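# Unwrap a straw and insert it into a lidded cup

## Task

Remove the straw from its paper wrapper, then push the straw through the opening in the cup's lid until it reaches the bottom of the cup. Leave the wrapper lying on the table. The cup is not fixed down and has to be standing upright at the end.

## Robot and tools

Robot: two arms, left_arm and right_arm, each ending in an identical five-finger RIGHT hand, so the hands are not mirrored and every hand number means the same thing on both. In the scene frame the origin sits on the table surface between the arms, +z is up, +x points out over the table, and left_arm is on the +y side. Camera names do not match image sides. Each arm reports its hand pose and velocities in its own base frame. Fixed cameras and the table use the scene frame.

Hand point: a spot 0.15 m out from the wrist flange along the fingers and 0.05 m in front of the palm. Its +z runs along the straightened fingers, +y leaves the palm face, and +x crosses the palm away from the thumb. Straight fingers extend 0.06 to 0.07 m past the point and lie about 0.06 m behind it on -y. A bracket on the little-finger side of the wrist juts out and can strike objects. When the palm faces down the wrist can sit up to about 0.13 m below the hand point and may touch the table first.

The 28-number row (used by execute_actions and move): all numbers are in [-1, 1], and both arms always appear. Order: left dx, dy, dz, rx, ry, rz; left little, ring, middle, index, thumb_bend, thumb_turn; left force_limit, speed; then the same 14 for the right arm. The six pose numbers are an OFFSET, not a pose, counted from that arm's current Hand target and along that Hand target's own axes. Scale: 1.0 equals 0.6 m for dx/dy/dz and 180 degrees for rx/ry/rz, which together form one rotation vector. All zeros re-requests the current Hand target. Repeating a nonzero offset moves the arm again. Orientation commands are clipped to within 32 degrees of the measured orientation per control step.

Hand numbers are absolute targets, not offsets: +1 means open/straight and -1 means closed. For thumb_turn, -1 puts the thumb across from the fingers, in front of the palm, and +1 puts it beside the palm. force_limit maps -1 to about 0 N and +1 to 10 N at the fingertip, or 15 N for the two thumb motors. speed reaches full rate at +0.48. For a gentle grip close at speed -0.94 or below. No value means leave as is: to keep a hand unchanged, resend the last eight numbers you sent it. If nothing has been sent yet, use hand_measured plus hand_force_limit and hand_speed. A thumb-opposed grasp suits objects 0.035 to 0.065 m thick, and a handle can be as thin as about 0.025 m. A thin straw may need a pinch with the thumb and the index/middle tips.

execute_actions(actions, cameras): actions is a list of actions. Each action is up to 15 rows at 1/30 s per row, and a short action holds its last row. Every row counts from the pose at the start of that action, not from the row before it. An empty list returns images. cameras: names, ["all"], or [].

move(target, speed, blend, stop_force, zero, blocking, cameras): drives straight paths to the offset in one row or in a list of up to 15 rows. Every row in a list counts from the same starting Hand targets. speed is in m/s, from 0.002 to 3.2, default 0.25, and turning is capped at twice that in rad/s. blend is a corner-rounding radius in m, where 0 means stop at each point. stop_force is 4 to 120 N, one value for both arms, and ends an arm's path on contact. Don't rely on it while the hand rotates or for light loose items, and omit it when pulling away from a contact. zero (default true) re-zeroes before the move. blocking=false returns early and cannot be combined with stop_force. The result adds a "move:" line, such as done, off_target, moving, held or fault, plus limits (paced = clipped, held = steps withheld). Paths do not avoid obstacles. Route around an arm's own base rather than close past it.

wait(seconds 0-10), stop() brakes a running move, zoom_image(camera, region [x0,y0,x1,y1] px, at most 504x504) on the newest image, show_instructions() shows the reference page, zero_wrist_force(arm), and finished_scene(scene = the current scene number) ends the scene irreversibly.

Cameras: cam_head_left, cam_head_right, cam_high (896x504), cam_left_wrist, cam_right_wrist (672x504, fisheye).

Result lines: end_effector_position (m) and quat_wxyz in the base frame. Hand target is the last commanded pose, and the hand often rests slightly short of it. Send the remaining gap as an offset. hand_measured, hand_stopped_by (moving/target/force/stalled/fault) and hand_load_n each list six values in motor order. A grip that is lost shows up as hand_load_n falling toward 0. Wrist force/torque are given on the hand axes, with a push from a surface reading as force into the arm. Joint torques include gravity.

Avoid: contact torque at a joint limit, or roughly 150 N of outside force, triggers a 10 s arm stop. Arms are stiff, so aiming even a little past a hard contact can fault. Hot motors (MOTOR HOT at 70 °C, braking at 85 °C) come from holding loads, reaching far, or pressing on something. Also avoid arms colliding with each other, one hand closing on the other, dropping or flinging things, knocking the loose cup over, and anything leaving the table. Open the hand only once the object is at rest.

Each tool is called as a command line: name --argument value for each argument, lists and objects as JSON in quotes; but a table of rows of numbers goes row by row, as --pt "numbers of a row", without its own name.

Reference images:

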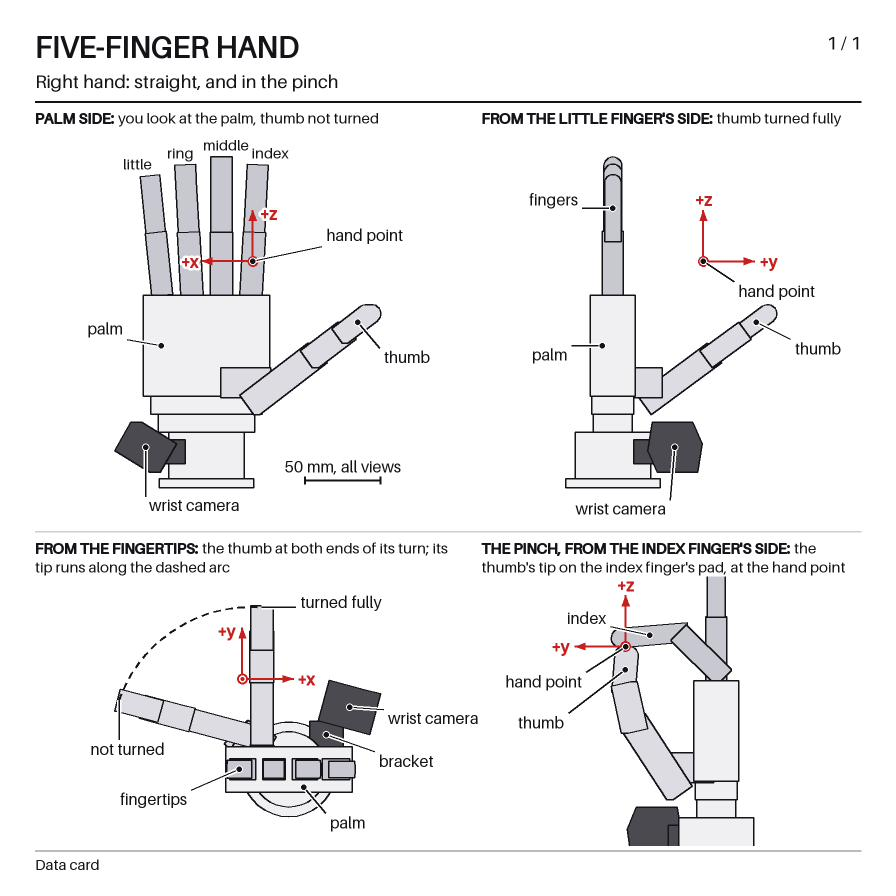

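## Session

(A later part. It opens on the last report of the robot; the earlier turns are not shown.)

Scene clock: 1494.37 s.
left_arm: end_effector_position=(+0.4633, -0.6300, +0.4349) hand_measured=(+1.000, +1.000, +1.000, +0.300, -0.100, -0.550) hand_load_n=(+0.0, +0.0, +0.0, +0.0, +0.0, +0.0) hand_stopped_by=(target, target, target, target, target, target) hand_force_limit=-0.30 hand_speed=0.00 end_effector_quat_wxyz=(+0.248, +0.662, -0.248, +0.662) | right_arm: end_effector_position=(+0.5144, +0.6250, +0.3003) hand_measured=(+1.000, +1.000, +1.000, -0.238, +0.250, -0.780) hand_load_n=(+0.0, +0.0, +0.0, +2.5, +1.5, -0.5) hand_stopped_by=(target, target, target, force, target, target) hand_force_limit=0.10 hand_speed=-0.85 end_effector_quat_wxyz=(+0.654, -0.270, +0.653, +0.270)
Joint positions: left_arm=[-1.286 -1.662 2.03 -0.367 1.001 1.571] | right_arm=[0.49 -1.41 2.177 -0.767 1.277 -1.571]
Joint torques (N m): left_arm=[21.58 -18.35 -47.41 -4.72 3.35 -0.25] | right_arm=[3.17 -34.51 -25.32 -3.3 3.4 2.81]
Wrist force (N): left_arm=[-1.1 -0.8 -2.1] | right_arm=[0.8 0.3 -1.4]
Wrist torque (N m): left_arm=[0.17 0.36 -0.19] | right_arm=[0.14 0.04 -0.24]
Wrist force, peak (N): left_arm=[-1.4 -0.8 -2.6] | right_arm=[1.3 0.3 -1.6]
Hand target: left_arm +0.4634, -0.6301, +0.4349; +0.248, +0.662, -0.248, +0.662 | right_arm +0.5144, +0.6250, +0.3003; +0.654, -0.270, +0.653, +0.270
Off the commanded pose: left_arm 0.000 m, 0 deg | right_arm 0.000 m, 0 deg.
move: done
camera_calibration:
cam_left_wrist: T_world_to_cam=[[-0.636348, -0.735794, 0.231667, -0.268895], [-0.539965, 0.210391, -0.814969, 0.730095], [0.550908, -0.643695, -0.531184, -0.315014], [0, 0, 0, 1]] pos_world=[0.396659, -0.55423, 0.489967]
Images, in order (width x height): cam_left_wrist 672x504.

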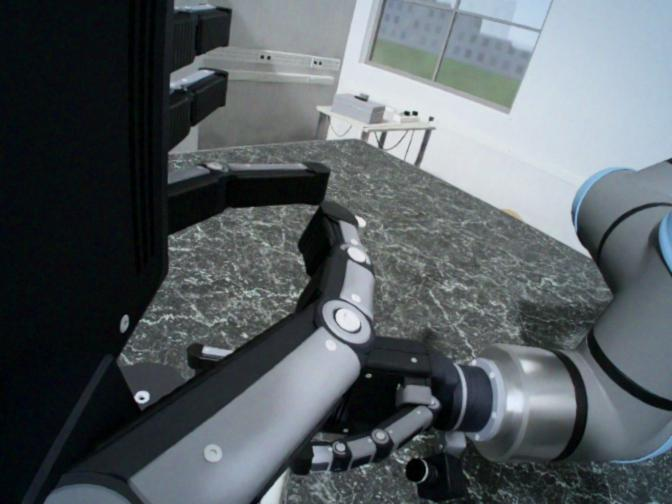

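wait --seconds 0 --cameras '["cam_high","cam_head_left","cam_head_right","cam_left_wrist"]'

zoom_image --camera "cam_high" --region '[610, 130, 730, 230]'

zoom_image --camera "cam_head_left" --region '[400, 240, 500, 320]'

zoom_image --camera "cam_head_right" --region '[400, 240, 500, 320]'

Scene clock: 1525.50 s.
left_arm: end_effector_position=(+0.4634, -0.6301, +0.4349) hand_measured=(+1.000, +1.000, +1.000, +0.300, -0.100, -0.550) hand_load_n=(+0.0, +0.0, +0.0, +0.0, +0.0, +0.5) hand_stopped_by=(target, target, target, target, target, target) hand_force_limit=-0.30 hand_speed=0.00 end_effector_quat_wxyz=(+0.248, +0.662, -0.248, +0.662) | right_arm: end_effector_position=(+0.5144, +0.6250, +0.3003) hand_measured=(+1.000, +1.000, +1.000, -0.238, +0.250, -0.780) hand_load_n=(+0.0, +0.0, +0.0, +2.5, +1.5, -0.5) hand_stopped_by=(target, target, target, force, target, target) hand_force_limit=0.10 hand_speed=-0.85 end_effector_quat_wxyz=(+0.654, -0.270, +0.653, +0.270)
Joint positions: left_arm=[-1.286 -1.662 2.029 -0.367 1.002 1.571] | right_arm=[0.49 -1.41 2.177 -0.767 1.277 -1.571]
Joint torques (N m): left_arm=[21.31 -18.67 -47.57 -4.88 2.97 -0.85] | right_arm=[1.67 -34.98 -25.66 -3.28 3.31 2.98]
Wrist force (N): left_arm=[-1.7 -0.6 -2.0] | right_arm=[0.9 0.3 -1.3]
Wrist torque (N m): left_arm=[0.18 0.43 -0.22] | right_arm=[0.14 0.05 -0.24]
Wrist force, peak (N): left_arm=[-1.5 -1.3 -2.6] | right_arm=[1.3 0.6 -1.8]
Hand target: left_arm +0.4634, -0.6301, +0.4349; +0.248, +0.662, -0.248, +0.662 | right_arm +0.5144, +0.6250, +0.3003; +0.654, -0.270, +0.653, +0.270
Off the commanded pose: left_arm 0.000 m, 0 deg | right_arm 0.000 m, 0 deg.
camera_calibration:
cam_left_wrist: T_world_to_cam=[[-0.636348, -0.735794, 0.231667, -0.268905], [-0.539965, 0.210391, -0.814969, 0.73017], [0.550908, -0.643695, -0.531184, -0.315134], [0, 0, 0, 1]] pos_world=[0.396759, -0.55433, 0.489967]
Images, in order (width x height): cam_head_left 896x504, cam_head_right 896x504, cam_high 896x504, cam_left_wrist 672x504.

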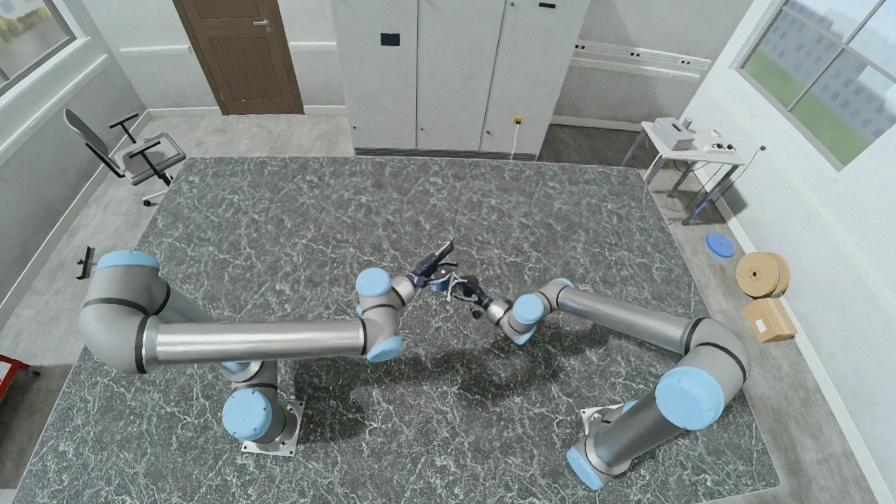

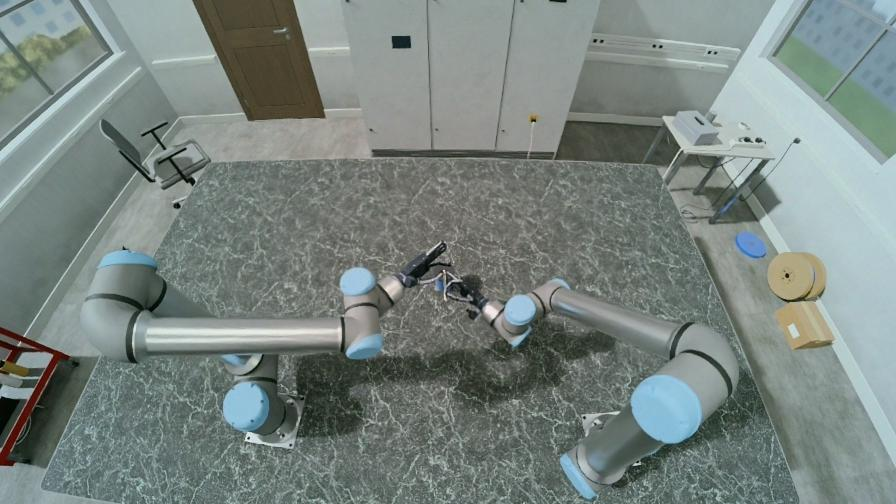

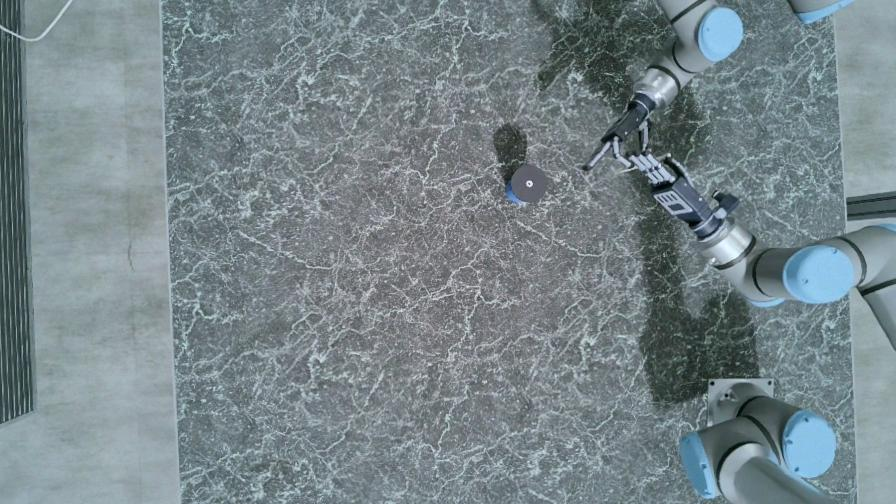

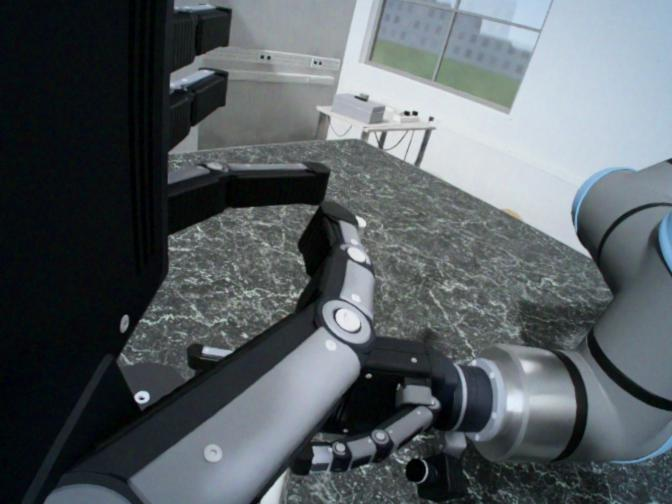

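Scaled by 4.200 from the camera's 896x504 image, which has a finer 1280x720 frame.

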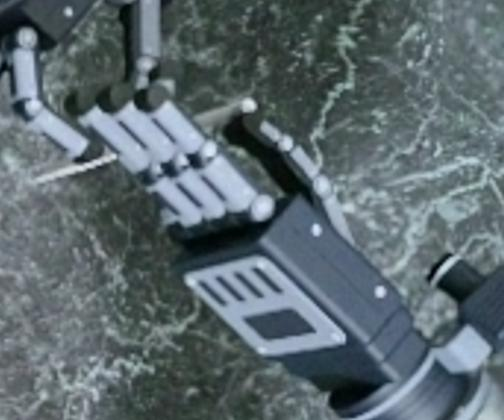

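Scaled by 5.040 from the camera's 896x504 image, which has a finer 1280x720 frame.

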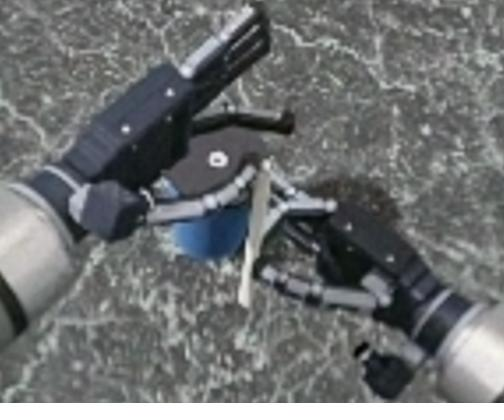

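Scaled by 5.040 from the camera's 896x504 image, which has a finer 1280x720 frame.

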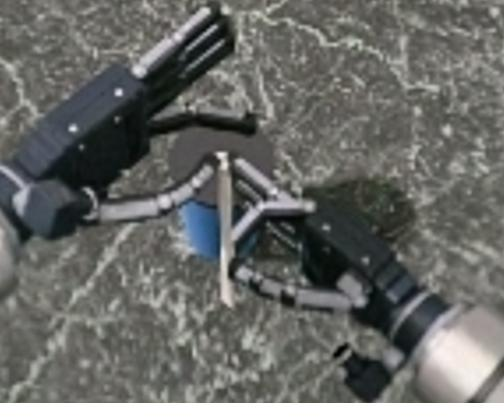

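move --pt "0 0 -0.008 0 0 0 1 1 1 0.3 -0.1 -0.55 -0.3 0 0 0 0 0 0 0 1 1 1 -0.45 0.25 -0.78 0.1 -0.85" --pt "0 0 -0.008 0 0 0 1 1 1 0.3 0.0 -0.55 -0.3 0 0 0 0 0 0 0 1 1 1 -0.45 0.25 -0.78 0.1 -0.85" --speed 0.05 --cameras '["cam_left_wrist","cam_high","cam_head_right"]'

zoom_image --camera "cam_left_wrist" --region '[260, 130, 460, 310]'

zoom_image --camera "cam_high" --region '[640, 130, 700, 180]'

zoom_image --camera "cam_head_right" --region '[420, 250, 480, 300]'

Scene clock: 1563.83 s.
left_arm: end_effector_position=(+0.4597, -0.6269, +0.4349) hand_measured=(+1.000, +1.000, +1.000, +0.300, +0.000, -0.550) hand_load_n=(+0.0, +0.0, +0.0, +0.0, +0.0, +0.0) hand_stopped_by=(target, target, target, target, target, target) hand_force_limit=-0.30 hand_speed=0.00 end_effector_quat_wxyz=(+0.248, +0.662, -0.248, +0.662) | right_arm: end_effector_position=(+0.5144, +0.6250, +0.3003) hand_measured=(+1.000, +1.000, +1.000, -0.238, +0.250, -0.780) hand_load_n=(+0.0, -0.5, +0.0, +2.5, +2.0, -0.5) hand_stopped_by=(target, target, target, force, target, target) hand_force_limit=0.10 hand_speed=-0.85 end_effector_quat_wxyz=(+0.654, -0.270, +0.653, +0.270)
Joint positions: left_arm=[-1.291 -1.671 2.037 -0.366 0.996 1.571] | right_arm=[0.49 -1.41 2.177 -0.767 1.277 -1.571]
Joint torques (N m): left_arm=[-19.92 -42.97 -34.36 0.6 -2.74 -0.7] | right_arm=[0.58 -34.65 -26.31 -3.25 3.13 2.81]
Wrist force (N): left_arm=[-1.4 -0.6 -2.3] | right_arm=[0.9 0.5 -1.6]
Wrist torque (N m): left_arm=[0.19 0.42 -0.20] | right_arm=[0.17 0.05 -0.24]
Wrist force, peak (N): left_arm=[-1.8 -0.8 -2.3] | right_arm=[1.1 0.7 -1.6]
Hand target: left_arm +0.4597, -0.6269, +0.4349; +0.248, +0.662, -0.248, +0.662 | right_arm +0.5144, +0.6250, +0.3003; +0.654, -0.270, +0.653, +0.270
Off the commanded pose: left_arm 0.000 m, 0 deg | right_arm 0.000 m, 0 deg.
move: done
camera_calibration:
cam_left_wrist: T_world_to_cam=[[-0.636348, -0.735794, 0.231667, -0.268841], [-0.539965, 0.210391, -0.814969, 0.727553], [0.550908, -0.643695, -0.531184, -0.311091], [0, 0, 0, 1]] pos_world=[0.393159, -0.55113, 0.489967]
Images, in order (width x height): cam_head_right 896x504, cam_high 896x504, cam_left_wrist 672x504.

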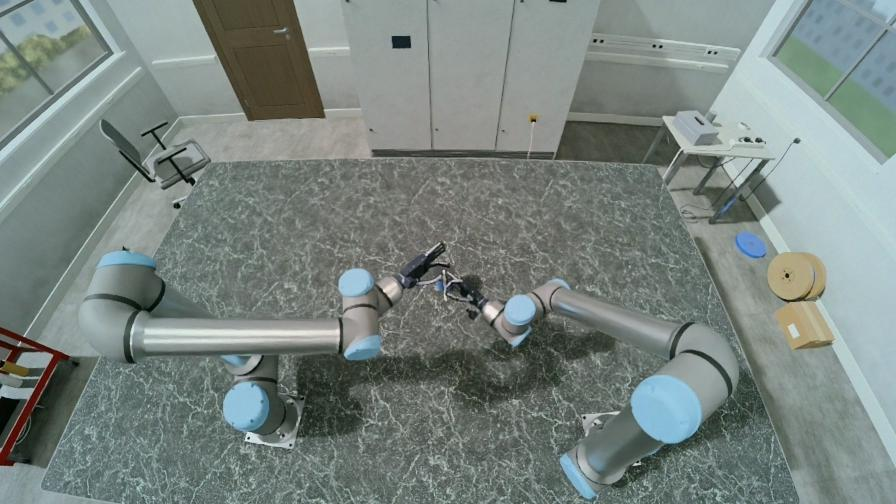

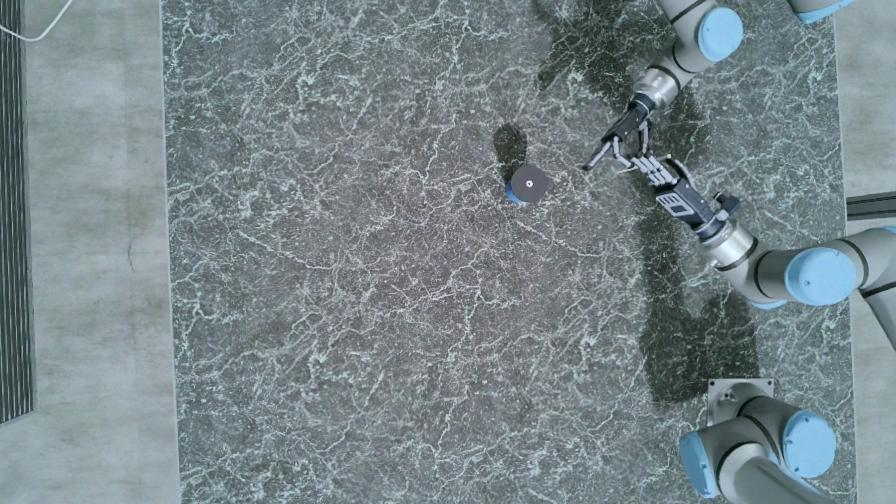

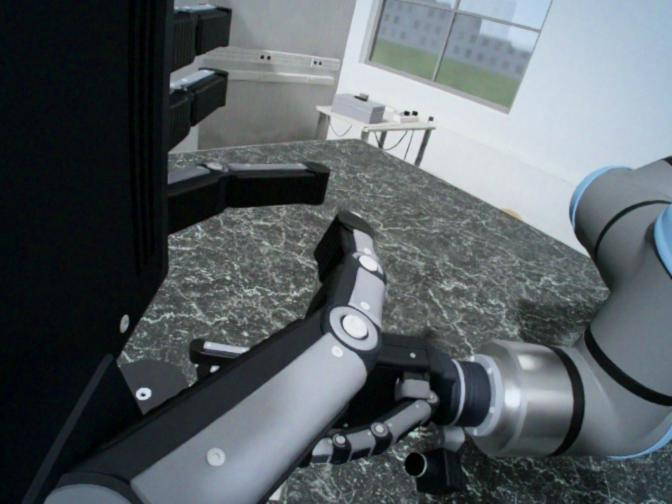

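Scaled by 2.520 from the camera's 672x504 image, which has a finer 960x720 frame.

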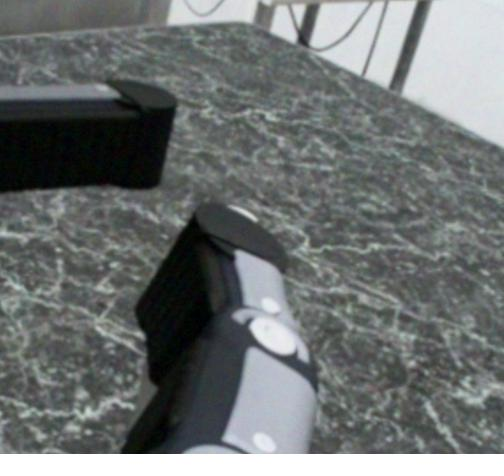

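Scaled by 8.400 from the camera's 896x504 image, which has a finer 1280x720 frame.

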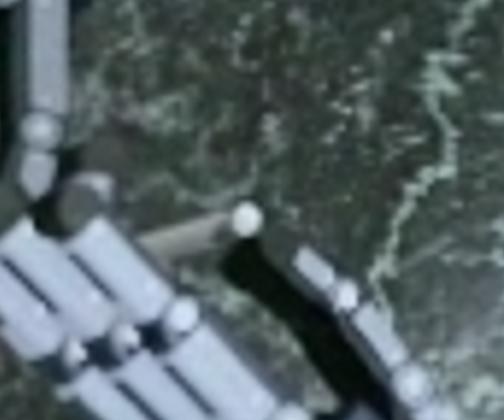

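Scaled by 8.400 from the camera's 896x504 image, which has a finer 1280x720 frame.

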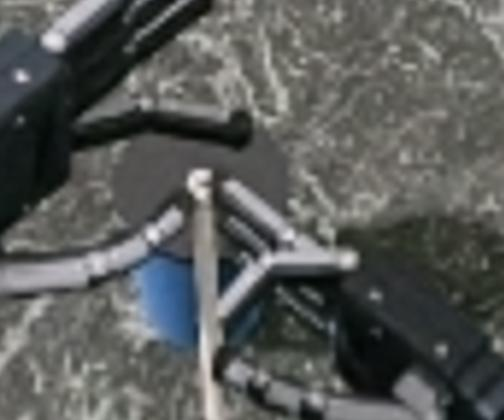

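move --pt "0 0 0.005 0 0 0 1 1 1 0.3 0.0 -0.55 -0.3 0 0 0 0 0 0 0 1 1 1 -0.45 0.25 -0.78 0.1 -0.85" --pt "0 0 0.005 0 0 0 1 1 1 -0.4 0.0 -0.55 -0.3 -0.85 0 0 0 0 0 0 1 1 1 -0.45 0.25 -0.78 0.1 -0.85" --speed 0.05 --cameras '["cam_left_wrist","cam_high","cam_head_right"]'

zoom_image --camera "cam_left_wrist" --region '[260, 130, 460, 310]'

zoom_image --camera "cam_high" --region '[640, 130, 700, 180]'

zoom_image --camera "cam_head_right" --region '[420, 250, 480, 300]'

Scene clock: 1598.70 s.
left_arm: end_effector_position=(+0.4620, -0.6289, +0.4349) hand_measured=(+1.000, +1.000, +1.000, -0.128, +0.000, -0.550) hand_load_n=(+0.0, +0.0, +0.0, +5.5, +1.0, +0.0) hand_stopped_by=(target, target, target, force, target, target) hand_force_limit=-0.30 hand_speed=-0.85 end_effector_quat_wxyz=(+0.248, +0.662, -0.248, +0.662) | right_arm: end_effector_position=(+0.5144, +0.6250, +0.3003) hand_measured=(+1.000, +1.000, +1.000, -0.238, +0.250, -0.780) hand_load_n=(+0.0, +0.0, +0.0, +2.5, +2.0, +0.0) hand_stopped_by=(target, target, target, force, target, target) hand_force_limit=0.10 hand_speed=-0.85 end_effector_quat_wxyz=(+0.654, -0.270, +0.653, +0.270)
Joint positions: left_arm=[-1.288 -1.665 2.032 -0.367 1 1.571] | right_arm=[0.49 -1.41 2.177 -0.767 1.277 -1.571]
Joint torques (N m): left_arm=[22.73 -18.81 -48.7 -4.79 2.84 0.78] | right_arm=[-1.48 -35.34 -27.2 -3.27 3.09 2.73]
Wrist force (N): left_arm=[-2.0 -0.9 -1.9] | right_arm=[1.1 0.7 -1.4]
Wrist torque (N m): left_arm=[0.16 0.46 -0.22] | right_arm=[0.16 0.01 -0.22]
Wrist force, peak (N): left_arm=[-1.4 -0.9 -2.6] | right_arm=[1.3 0.5 -1.7]
Hand target: left_arm +0.4620, -0.6289, +0.4349; +0.248, +0.662, -0.248, +0.662 | right_arm +0.5144, +0.6250, +0.3003; +0.654, -0.270, +0.653, +0.270
Off the commanded pose: left_arm 0.000 m, 0 deg | right_arm 0.000 m, 0 deg.
move: done
camera_calibration:
cam_left_wrist: T_world_to_cam=[[-0.636348, -0.735794, 0.231667, -0.268913], [-0.539965, 0.210391, -0.814969, 0.729161], [0.550908, -0.643695, -0.531184, -0.31359], [0, 0, 0, 1]] pos_world=[0.395359, -0.55313, 0.489967]
Images, in order (width x height): cam_head_right 896x504, cam_high 896x504, cam_left_wrist 672x504.

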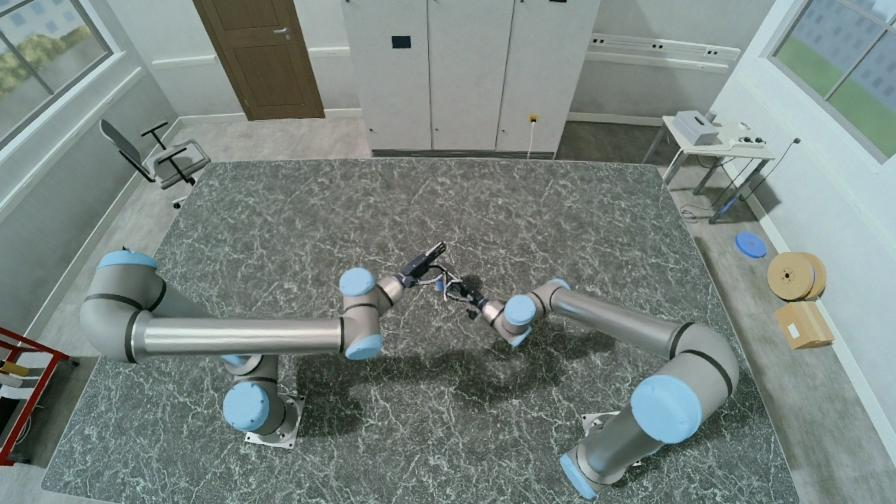

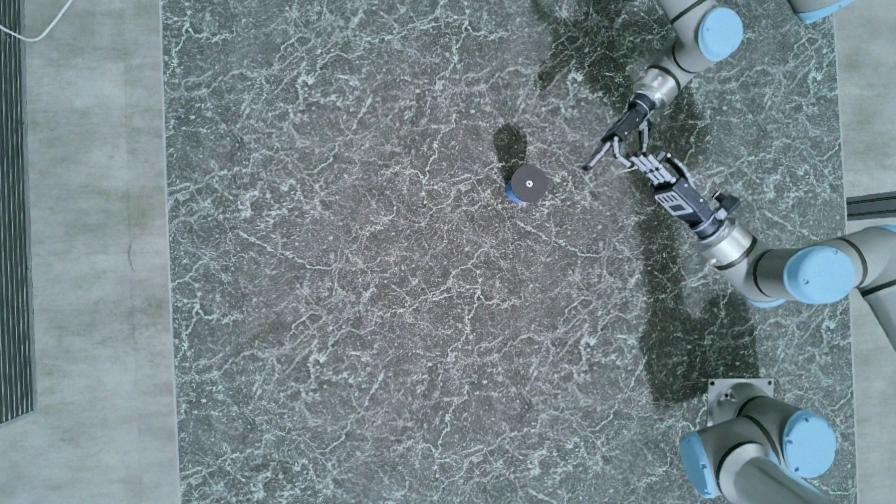

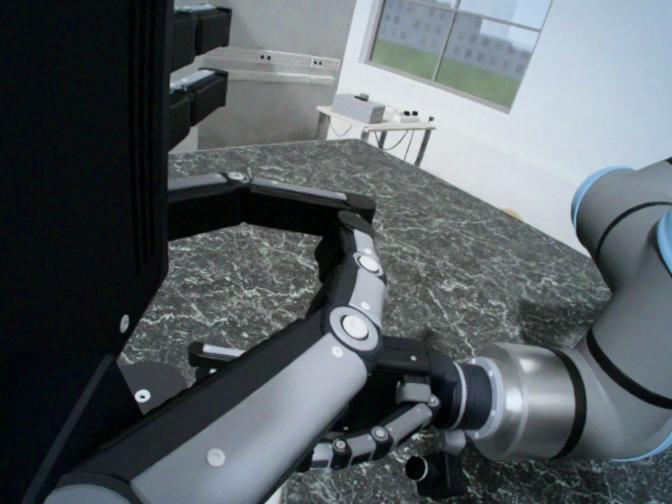

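Scaled by 2.520 from the camera's 672x504 image, which has a finer 960x720 frame.

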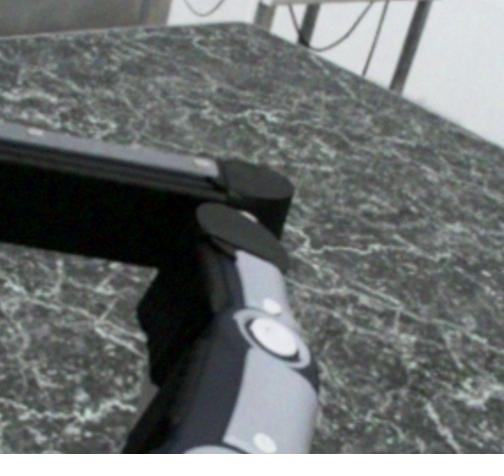

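Scaled by 8.400 from the camera's 896x504 image, which has a finer 1280x720 frame.

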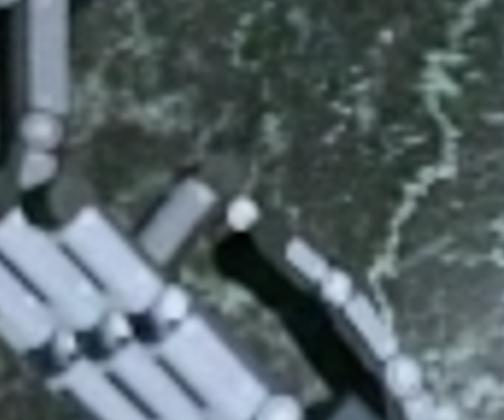

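Scaled by 8.400 from the camera's 896x504 image, which has a finer 1280x720 frame.

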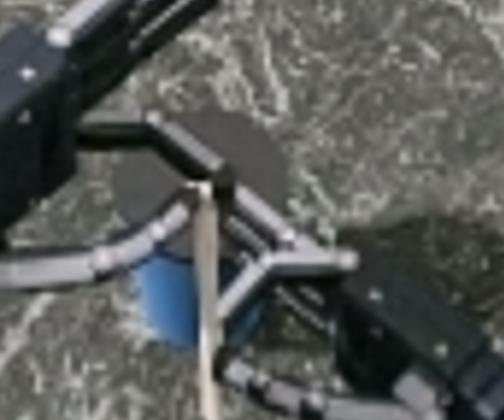

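move --pt "0 0 0 0 0 0 1 1 1 -0.4 0.0 -0.55 -0.3 -0.85 0 0 0 0 0 0 1 1 1 -0.52 0.25 -0.78 0.4 -0.85" --speed 0.05 --cameras '[]'

move --pt "0.05 0 0 0 0 0 1 1 1 -0.4 0.0 -0.55 -0.3 -0.85 0 0 0 0 0 0 1 1 1 -0.52 0.25 -0.78 0.4 -0.85" --speed 0.03 --stop_force 10 --cameras '["cam_left_wrist","cam_right_wrist","cam_head_right","cam_high"]'

zoom_image --camera "cam_head_right" --region '[420, 250, 480, 310]'

Scene clock: 1620.20 s.
left_arm: end_effector_position=(+0.4620, -0.6289, +0.4349) hand_measured=(+1.000, +1.000, +1.000, -0.128, +0.000, -0.550) hand_load_n=(+0.0, +0.0, +0.0, +5.5, +0.5, +0.0) hand_stopped_by=(target, target, target, force, target, target) hand_force_limit=-0.30 hand_speed=-0.85 end_effector_quat_wxyz=(+0.248, +0.662, -0.248, +0.662) | right_arm: end_effector_position=(+0.5144, +0.6250, +0.3003) hand_measured=(+1.000, +1.000, +1.000, -0.262, +0.252, -0.780) hand_load_n=(+0.0, -0.5, +0.0, +9.0, +5.0, -0.5) hand_stopped_by=(target, target, target, force, target, target) hand_force_limit=0.40 hand_speed=-0.85 end_effector_quat_wxyz=(+0.654, -0.270, +0.653, +0.270)
Joint positions: left_arm=[-1.288 -1.665 2.032 -0.367 1 1.571] | right_arm=[0.49 -1.41 2.177 -0.767 1.277 -1.571]
Joint torques (N m): left_arm=[22.44 -22.17 -48.18 -4.89 2.85 1.22] | right_arm=[-1.05 -35.05 -27.5 -3.21 3.07 2.7]
Wrist force (N): left_arm=[-1.8 -0.8 -1.9] | right_arm=[0.8 0.7 -1.6]
Wrist torque (N m): left_arm=[0.15 0.41 -0.21] | right_arm=[0.17 0.06 -0.23]
Wrist force, peak (N): left_arm=[-1.9 -0.6 -2.5] | right_arm=[1.0 0.7 -1.7]
Hand target: left_arm +0.4620, -0.6289, +0.4349; +0.248, +0.662, -0.248, +0.662 | right_arm +0.5144, +0.6250, +0.3003; +0.654, -0.270, +0.653, +0.270
Off the commanded pose: left_arm 0.000 m, 0 deg | right_arm 0.000 m, 0 deg.
move: done
No camera images: "cameras" was empty.

Scene clock: 1622.23 s.
left_arm: end_effector_position=(+0.4620, -0.6289, +0.4649) hand_measured=(+1.000, +1.000, +1.000, -0.128, +0.000, -0.550) hand_load_n=(+0.0, +0.0, +0.0, +0.0, +0.0, +0.5) hand_stopped_by=(target, target, target, force, target, target) hand_force_limit=-0.30 hand_speed=-0.85 end_effector_quat_wxyz=(+0.248, +0.662, -0.248, +0.662) | right_arm: end_effector_position=(+0.5144, +0.6250, +0.3003) hand_measured=(+1.000, +1.000, +1.000, -0.262, +0.252, -0.780) hand_load_n=(+0.0, +0.0, +0.0, +8.5, +5.0, -1.0) hand_stopped_by=(target, target, target, force, target, target) hand_force_limit=0.40 hand_speed=-0.85 end_effector_quat_wxyz=(+0.654, -0.270, +0.653, +0.270)
Joint positions: left_arm=[-1.288 -1.683 1.993 -0.309 1 1.571] | right_arm=[0.49 -1.41 2.177 -0.767 1.277 -1.571]
Joint torques (N m): left_arm=[8.07 -43.39 -47.99 0.82 0.04 -0.93] | right_arm=[-1.54 -34.39 -28.31 -0.16 2.92 1.38]
Wrist force (N): left_arm=[-1.2 -0.5 -2.3] | right_arm=[1.1 0.2 -1.2]
Wrist torque (N m): left_arm=[0.21 0.36 -0.21] | right_arm=[0.11 0.03 -0.24]
Wrist force, peak (N): left_arm=[-5.2 -0.8 -1.9] | right_arm=[-3.5 0.8 -1.5]
Hand target: left_arm +0.4620, -0.6289, +0.4649; +0.248, +0.662, -0.248, +0.662 | right_arm +0.5144, +0.6250, +0.3003; +0.654, -0.270, +0.653, +0.270
Off the commanded pose: left_arm 0.000 m, 0 deg | right_arm 0.000 m, 0 deg.
move: done
camera_calibration:
cam_left_wrist: T_world_to_cam=[[-0.636348, -0.735794, 0.231667, -0.275863], [-0.539965, 0.210391, -0.814969, 0.75361], [0.550908, -0.643695, -0.531184, -0.297655], [0, 0, 0, 1]] pos_world=[0.395359, -0.55313, 0.519967]
cam_right_wrist: T_world_to_cam=[[-0.682184, 0.697308, -0.21997, -0.0170177], [-0.513112, -0.242226, 0.823434, 0.164513], [0.520904, 0.674602, 0.52304, -0.737075], [0, 0, 0, 1]] pos_world=[0.45675, 0.548948, 0.24631]
Images, in order (width x height): cam_head_right 896x504, cam_high 896x504, cam_left_wrist 672x504, cam_right_wrist 672x504.

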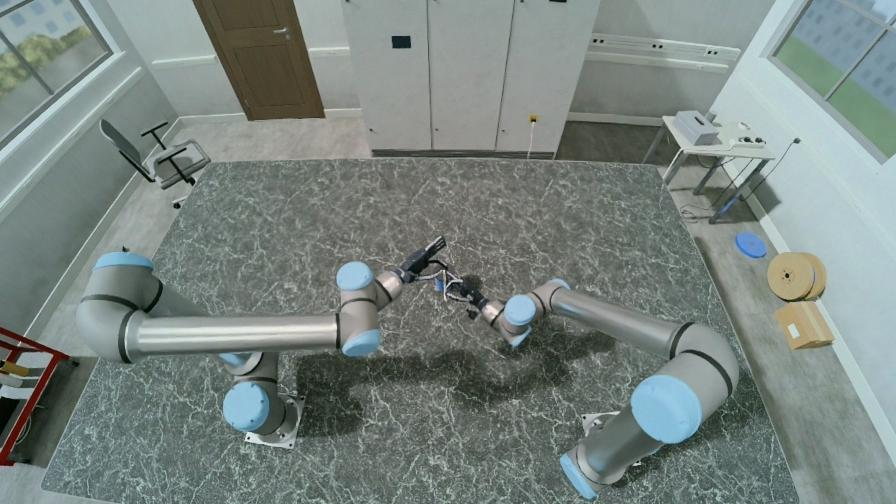

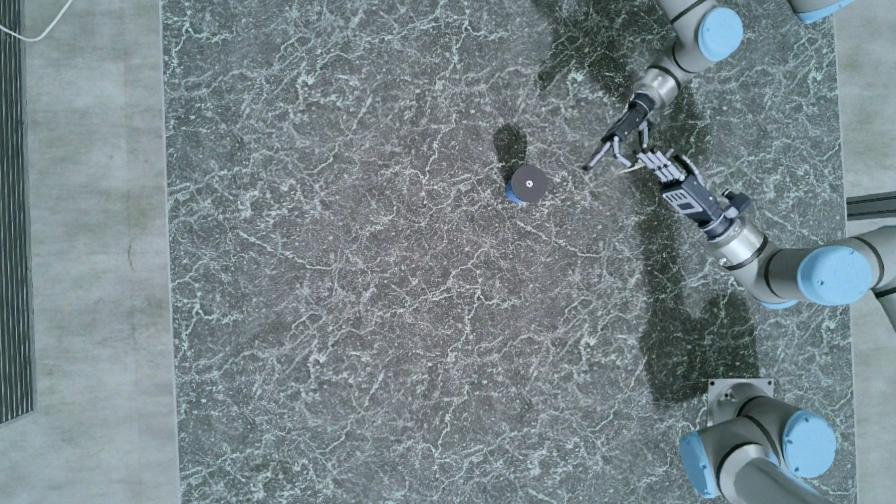

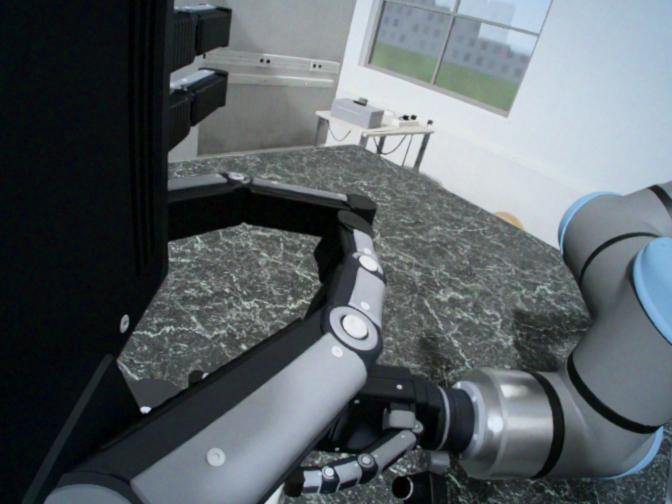

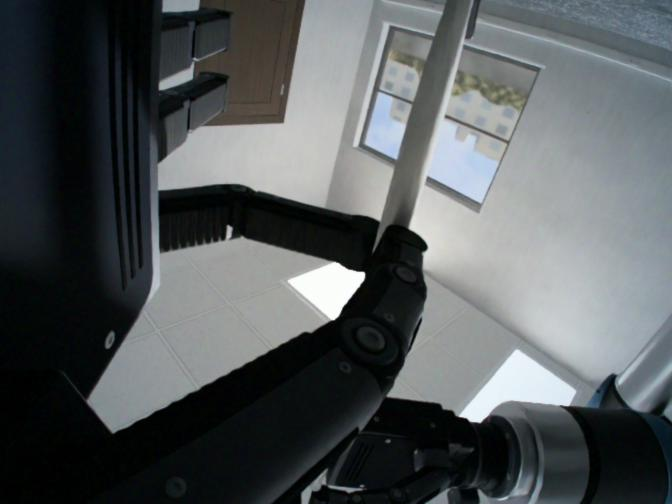

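Scaled by 8.400 from the camera's 896x504 image, which has a finer 1280x720 frame.

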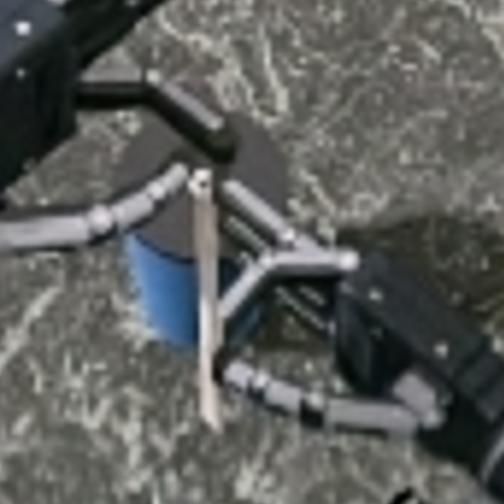

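move --pt "0 0 0 0 0 0 1 1 1 0.3 0.0 -0.55 -0.3 0.2 0 0 0 0 0 0 1 1 1 -0.52 0.25 -0.78 0.4 -0.85" --pt "0 0 -0.009 0 0 0 1 1 1 0.3 0.0 -0.55 -0.3 0.2 0 0 0 0 0 0 1 1 1 -0.52 0.25 -0.78 0.4 -0.85" --pt "-0.05 0 -0.009 0 0 0 1 1 1 0.3 0.0 -0.55 -0.3 0.2 0 0 0 0 0 0 1 1 1 -0.52 0.25 -0.78 0.4 -0.85" --speed 0.06 --cameras '["cam_left_wrist","cam_high","cam_head_right"]'

zoom_image --camera "cam_left_wrist" --region '[260, 130, 460, 310]'

zoom_image --camera "cam_high" --region '[640, 130, 700, 180]'

zoom_image --camera "cam_head_right" --region '[420, 250, 480, 300]'

Scene clock: 1652.60 s.
left_arm: end_effector_position=(+0.4579, -0.6254, +0.4351) hand_measured=(+1.000, +1.000, +1.000, +0.300, +0.000, -0.550) hand_load_n=(+0.0, +0.0, +0.0, +0.0, +0.0, +0.5) hand_stopped_by=(target, target, target, target, target, target) hand_force_limit=-0.30 hand_speed=0.20 end_effector_quat_wxyz=(+0.248, +0.662, -0.248, +0.662) end_effector_velocity=(+0.000, -0.001, +0.000) end_effector_angular_velocity=(-0.004, -0.001, +0.000) | right_arm: end_effector_position=(+0.5144, +0.6250, +0.3003) hand_measured=(+1.000, +1.000, +1.000, -0.262, +0.252, -0.780) hand_load_n=(+0.0, +0.0, +0.0, +8.5, +5.0, -1.0) hand_stopped_by=(target, target, target, force, target, target) hand_force_limit=0.40 hand_speed=-0.85 end_effector_quat_wxyz=(+0.654, -0.270, +0.653, +0.270)
Joint positions: left_arm=[-1.294 -1.675 2.041 -0.366 0.993 1.571] | right_arm=[0.49 -1.41 2.177 -0.767 1.277 -1.571]
Joint velocities: left_arm=[0 0.001 0.001 -0.006 0 0] | right_arm=[within noise]
Joint torques (N m): left_arm=[-17.96 -17.38 -34.45 -4.98 -2.55 0.92] | right_arm=[-2.69 -34.85 -28.42 -0.25 2.92 -1.83]
Wrist force (N): left_arm=[-1.1 -0.6 -2.0] | right_arm=[1.2 0.3 -1.4]
Wrist torque (N m): left_arm=[0.18 0.34 -0.18] | right_arm=[0.14 0.02 -0.23]
Wrist force, peak (N): left_arm=[-2.0 -1.2 -2.3] | right_arm=[1.2 0.4 -1.6]
Hand target: left_arm +0.4579, -0.6254, +0.4349; +0.248, +0.662, -0.248, +0.662 | right_arm +0.5144, +0.6250, +0.3003; +0.654, -0.270, +0.653, +0.270
Off the commanded pose: left_arm 0.000 m, 0 deg | right_arm 0.000 m, 0 deg.
move: done
camera_calibration:
cam_left_wrist: T_world_to_cam=[[-0.636302, -0.735811, 0.231738, -0.268895], [-0.54002, 0.210327, -0.814948, 0.726303], [0.550907, -0.643696, -0.531184, -0.309016], [0, 0, 0, 1]] pos_world=[0.391359, -0.54953, 0.490068]
Images, in order (width x height): cam_head_right 896x504, cam_high 896x504, cam_left_wrist 672x504.

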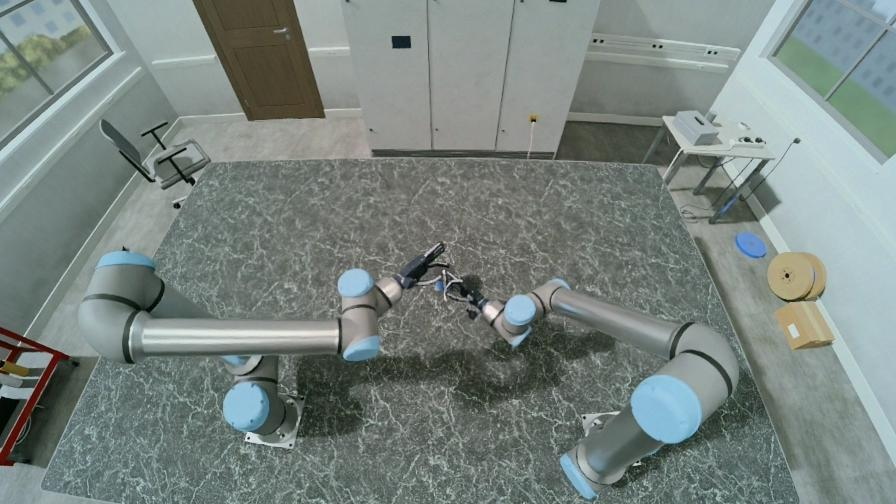

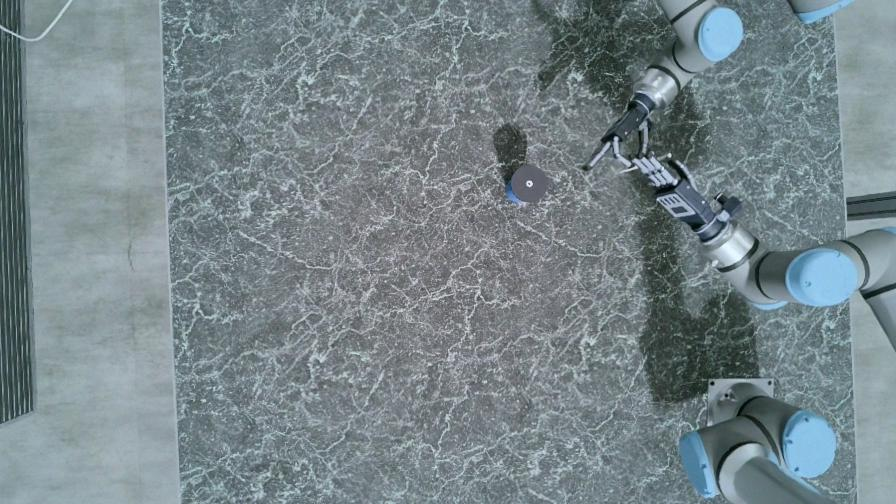

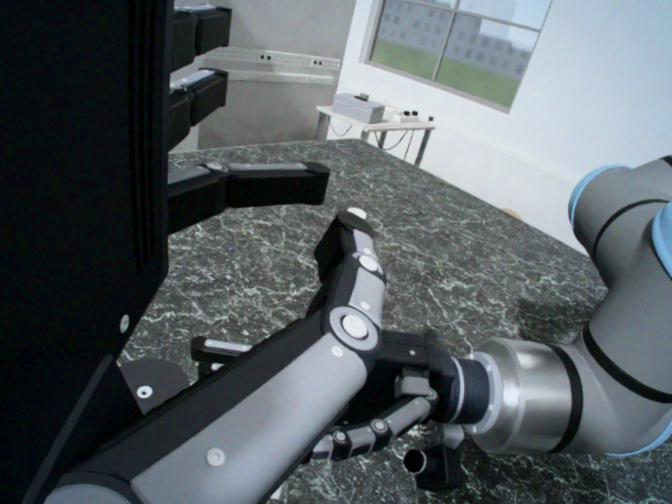

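Scaled by 2.520 from the camera's 672x504 image, which has a finer 960x720 frame.

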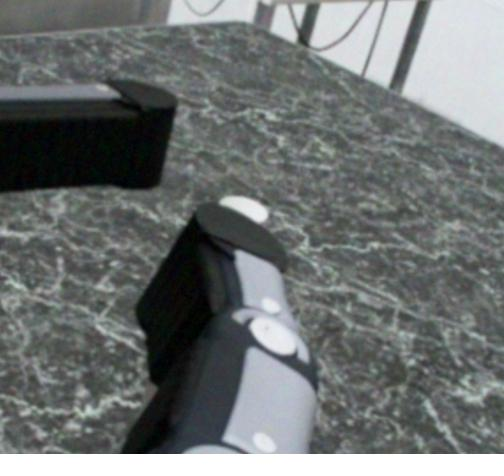

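Scaled by 8.400 from the camera's 896x504 image, which has a finer 1280x720 frame.

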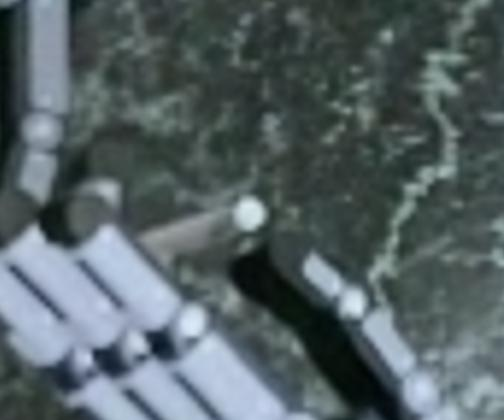

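Scaled by 8.400 from the camera's 896x504 image, which has a finer 1280x720 frame.

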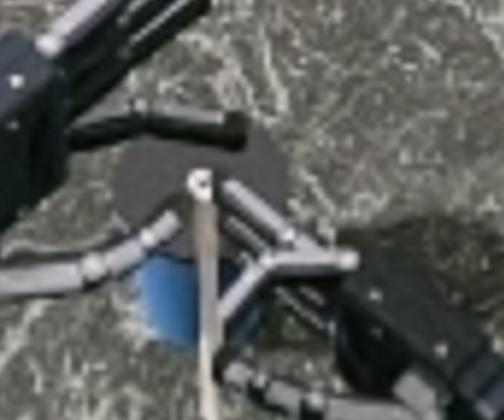

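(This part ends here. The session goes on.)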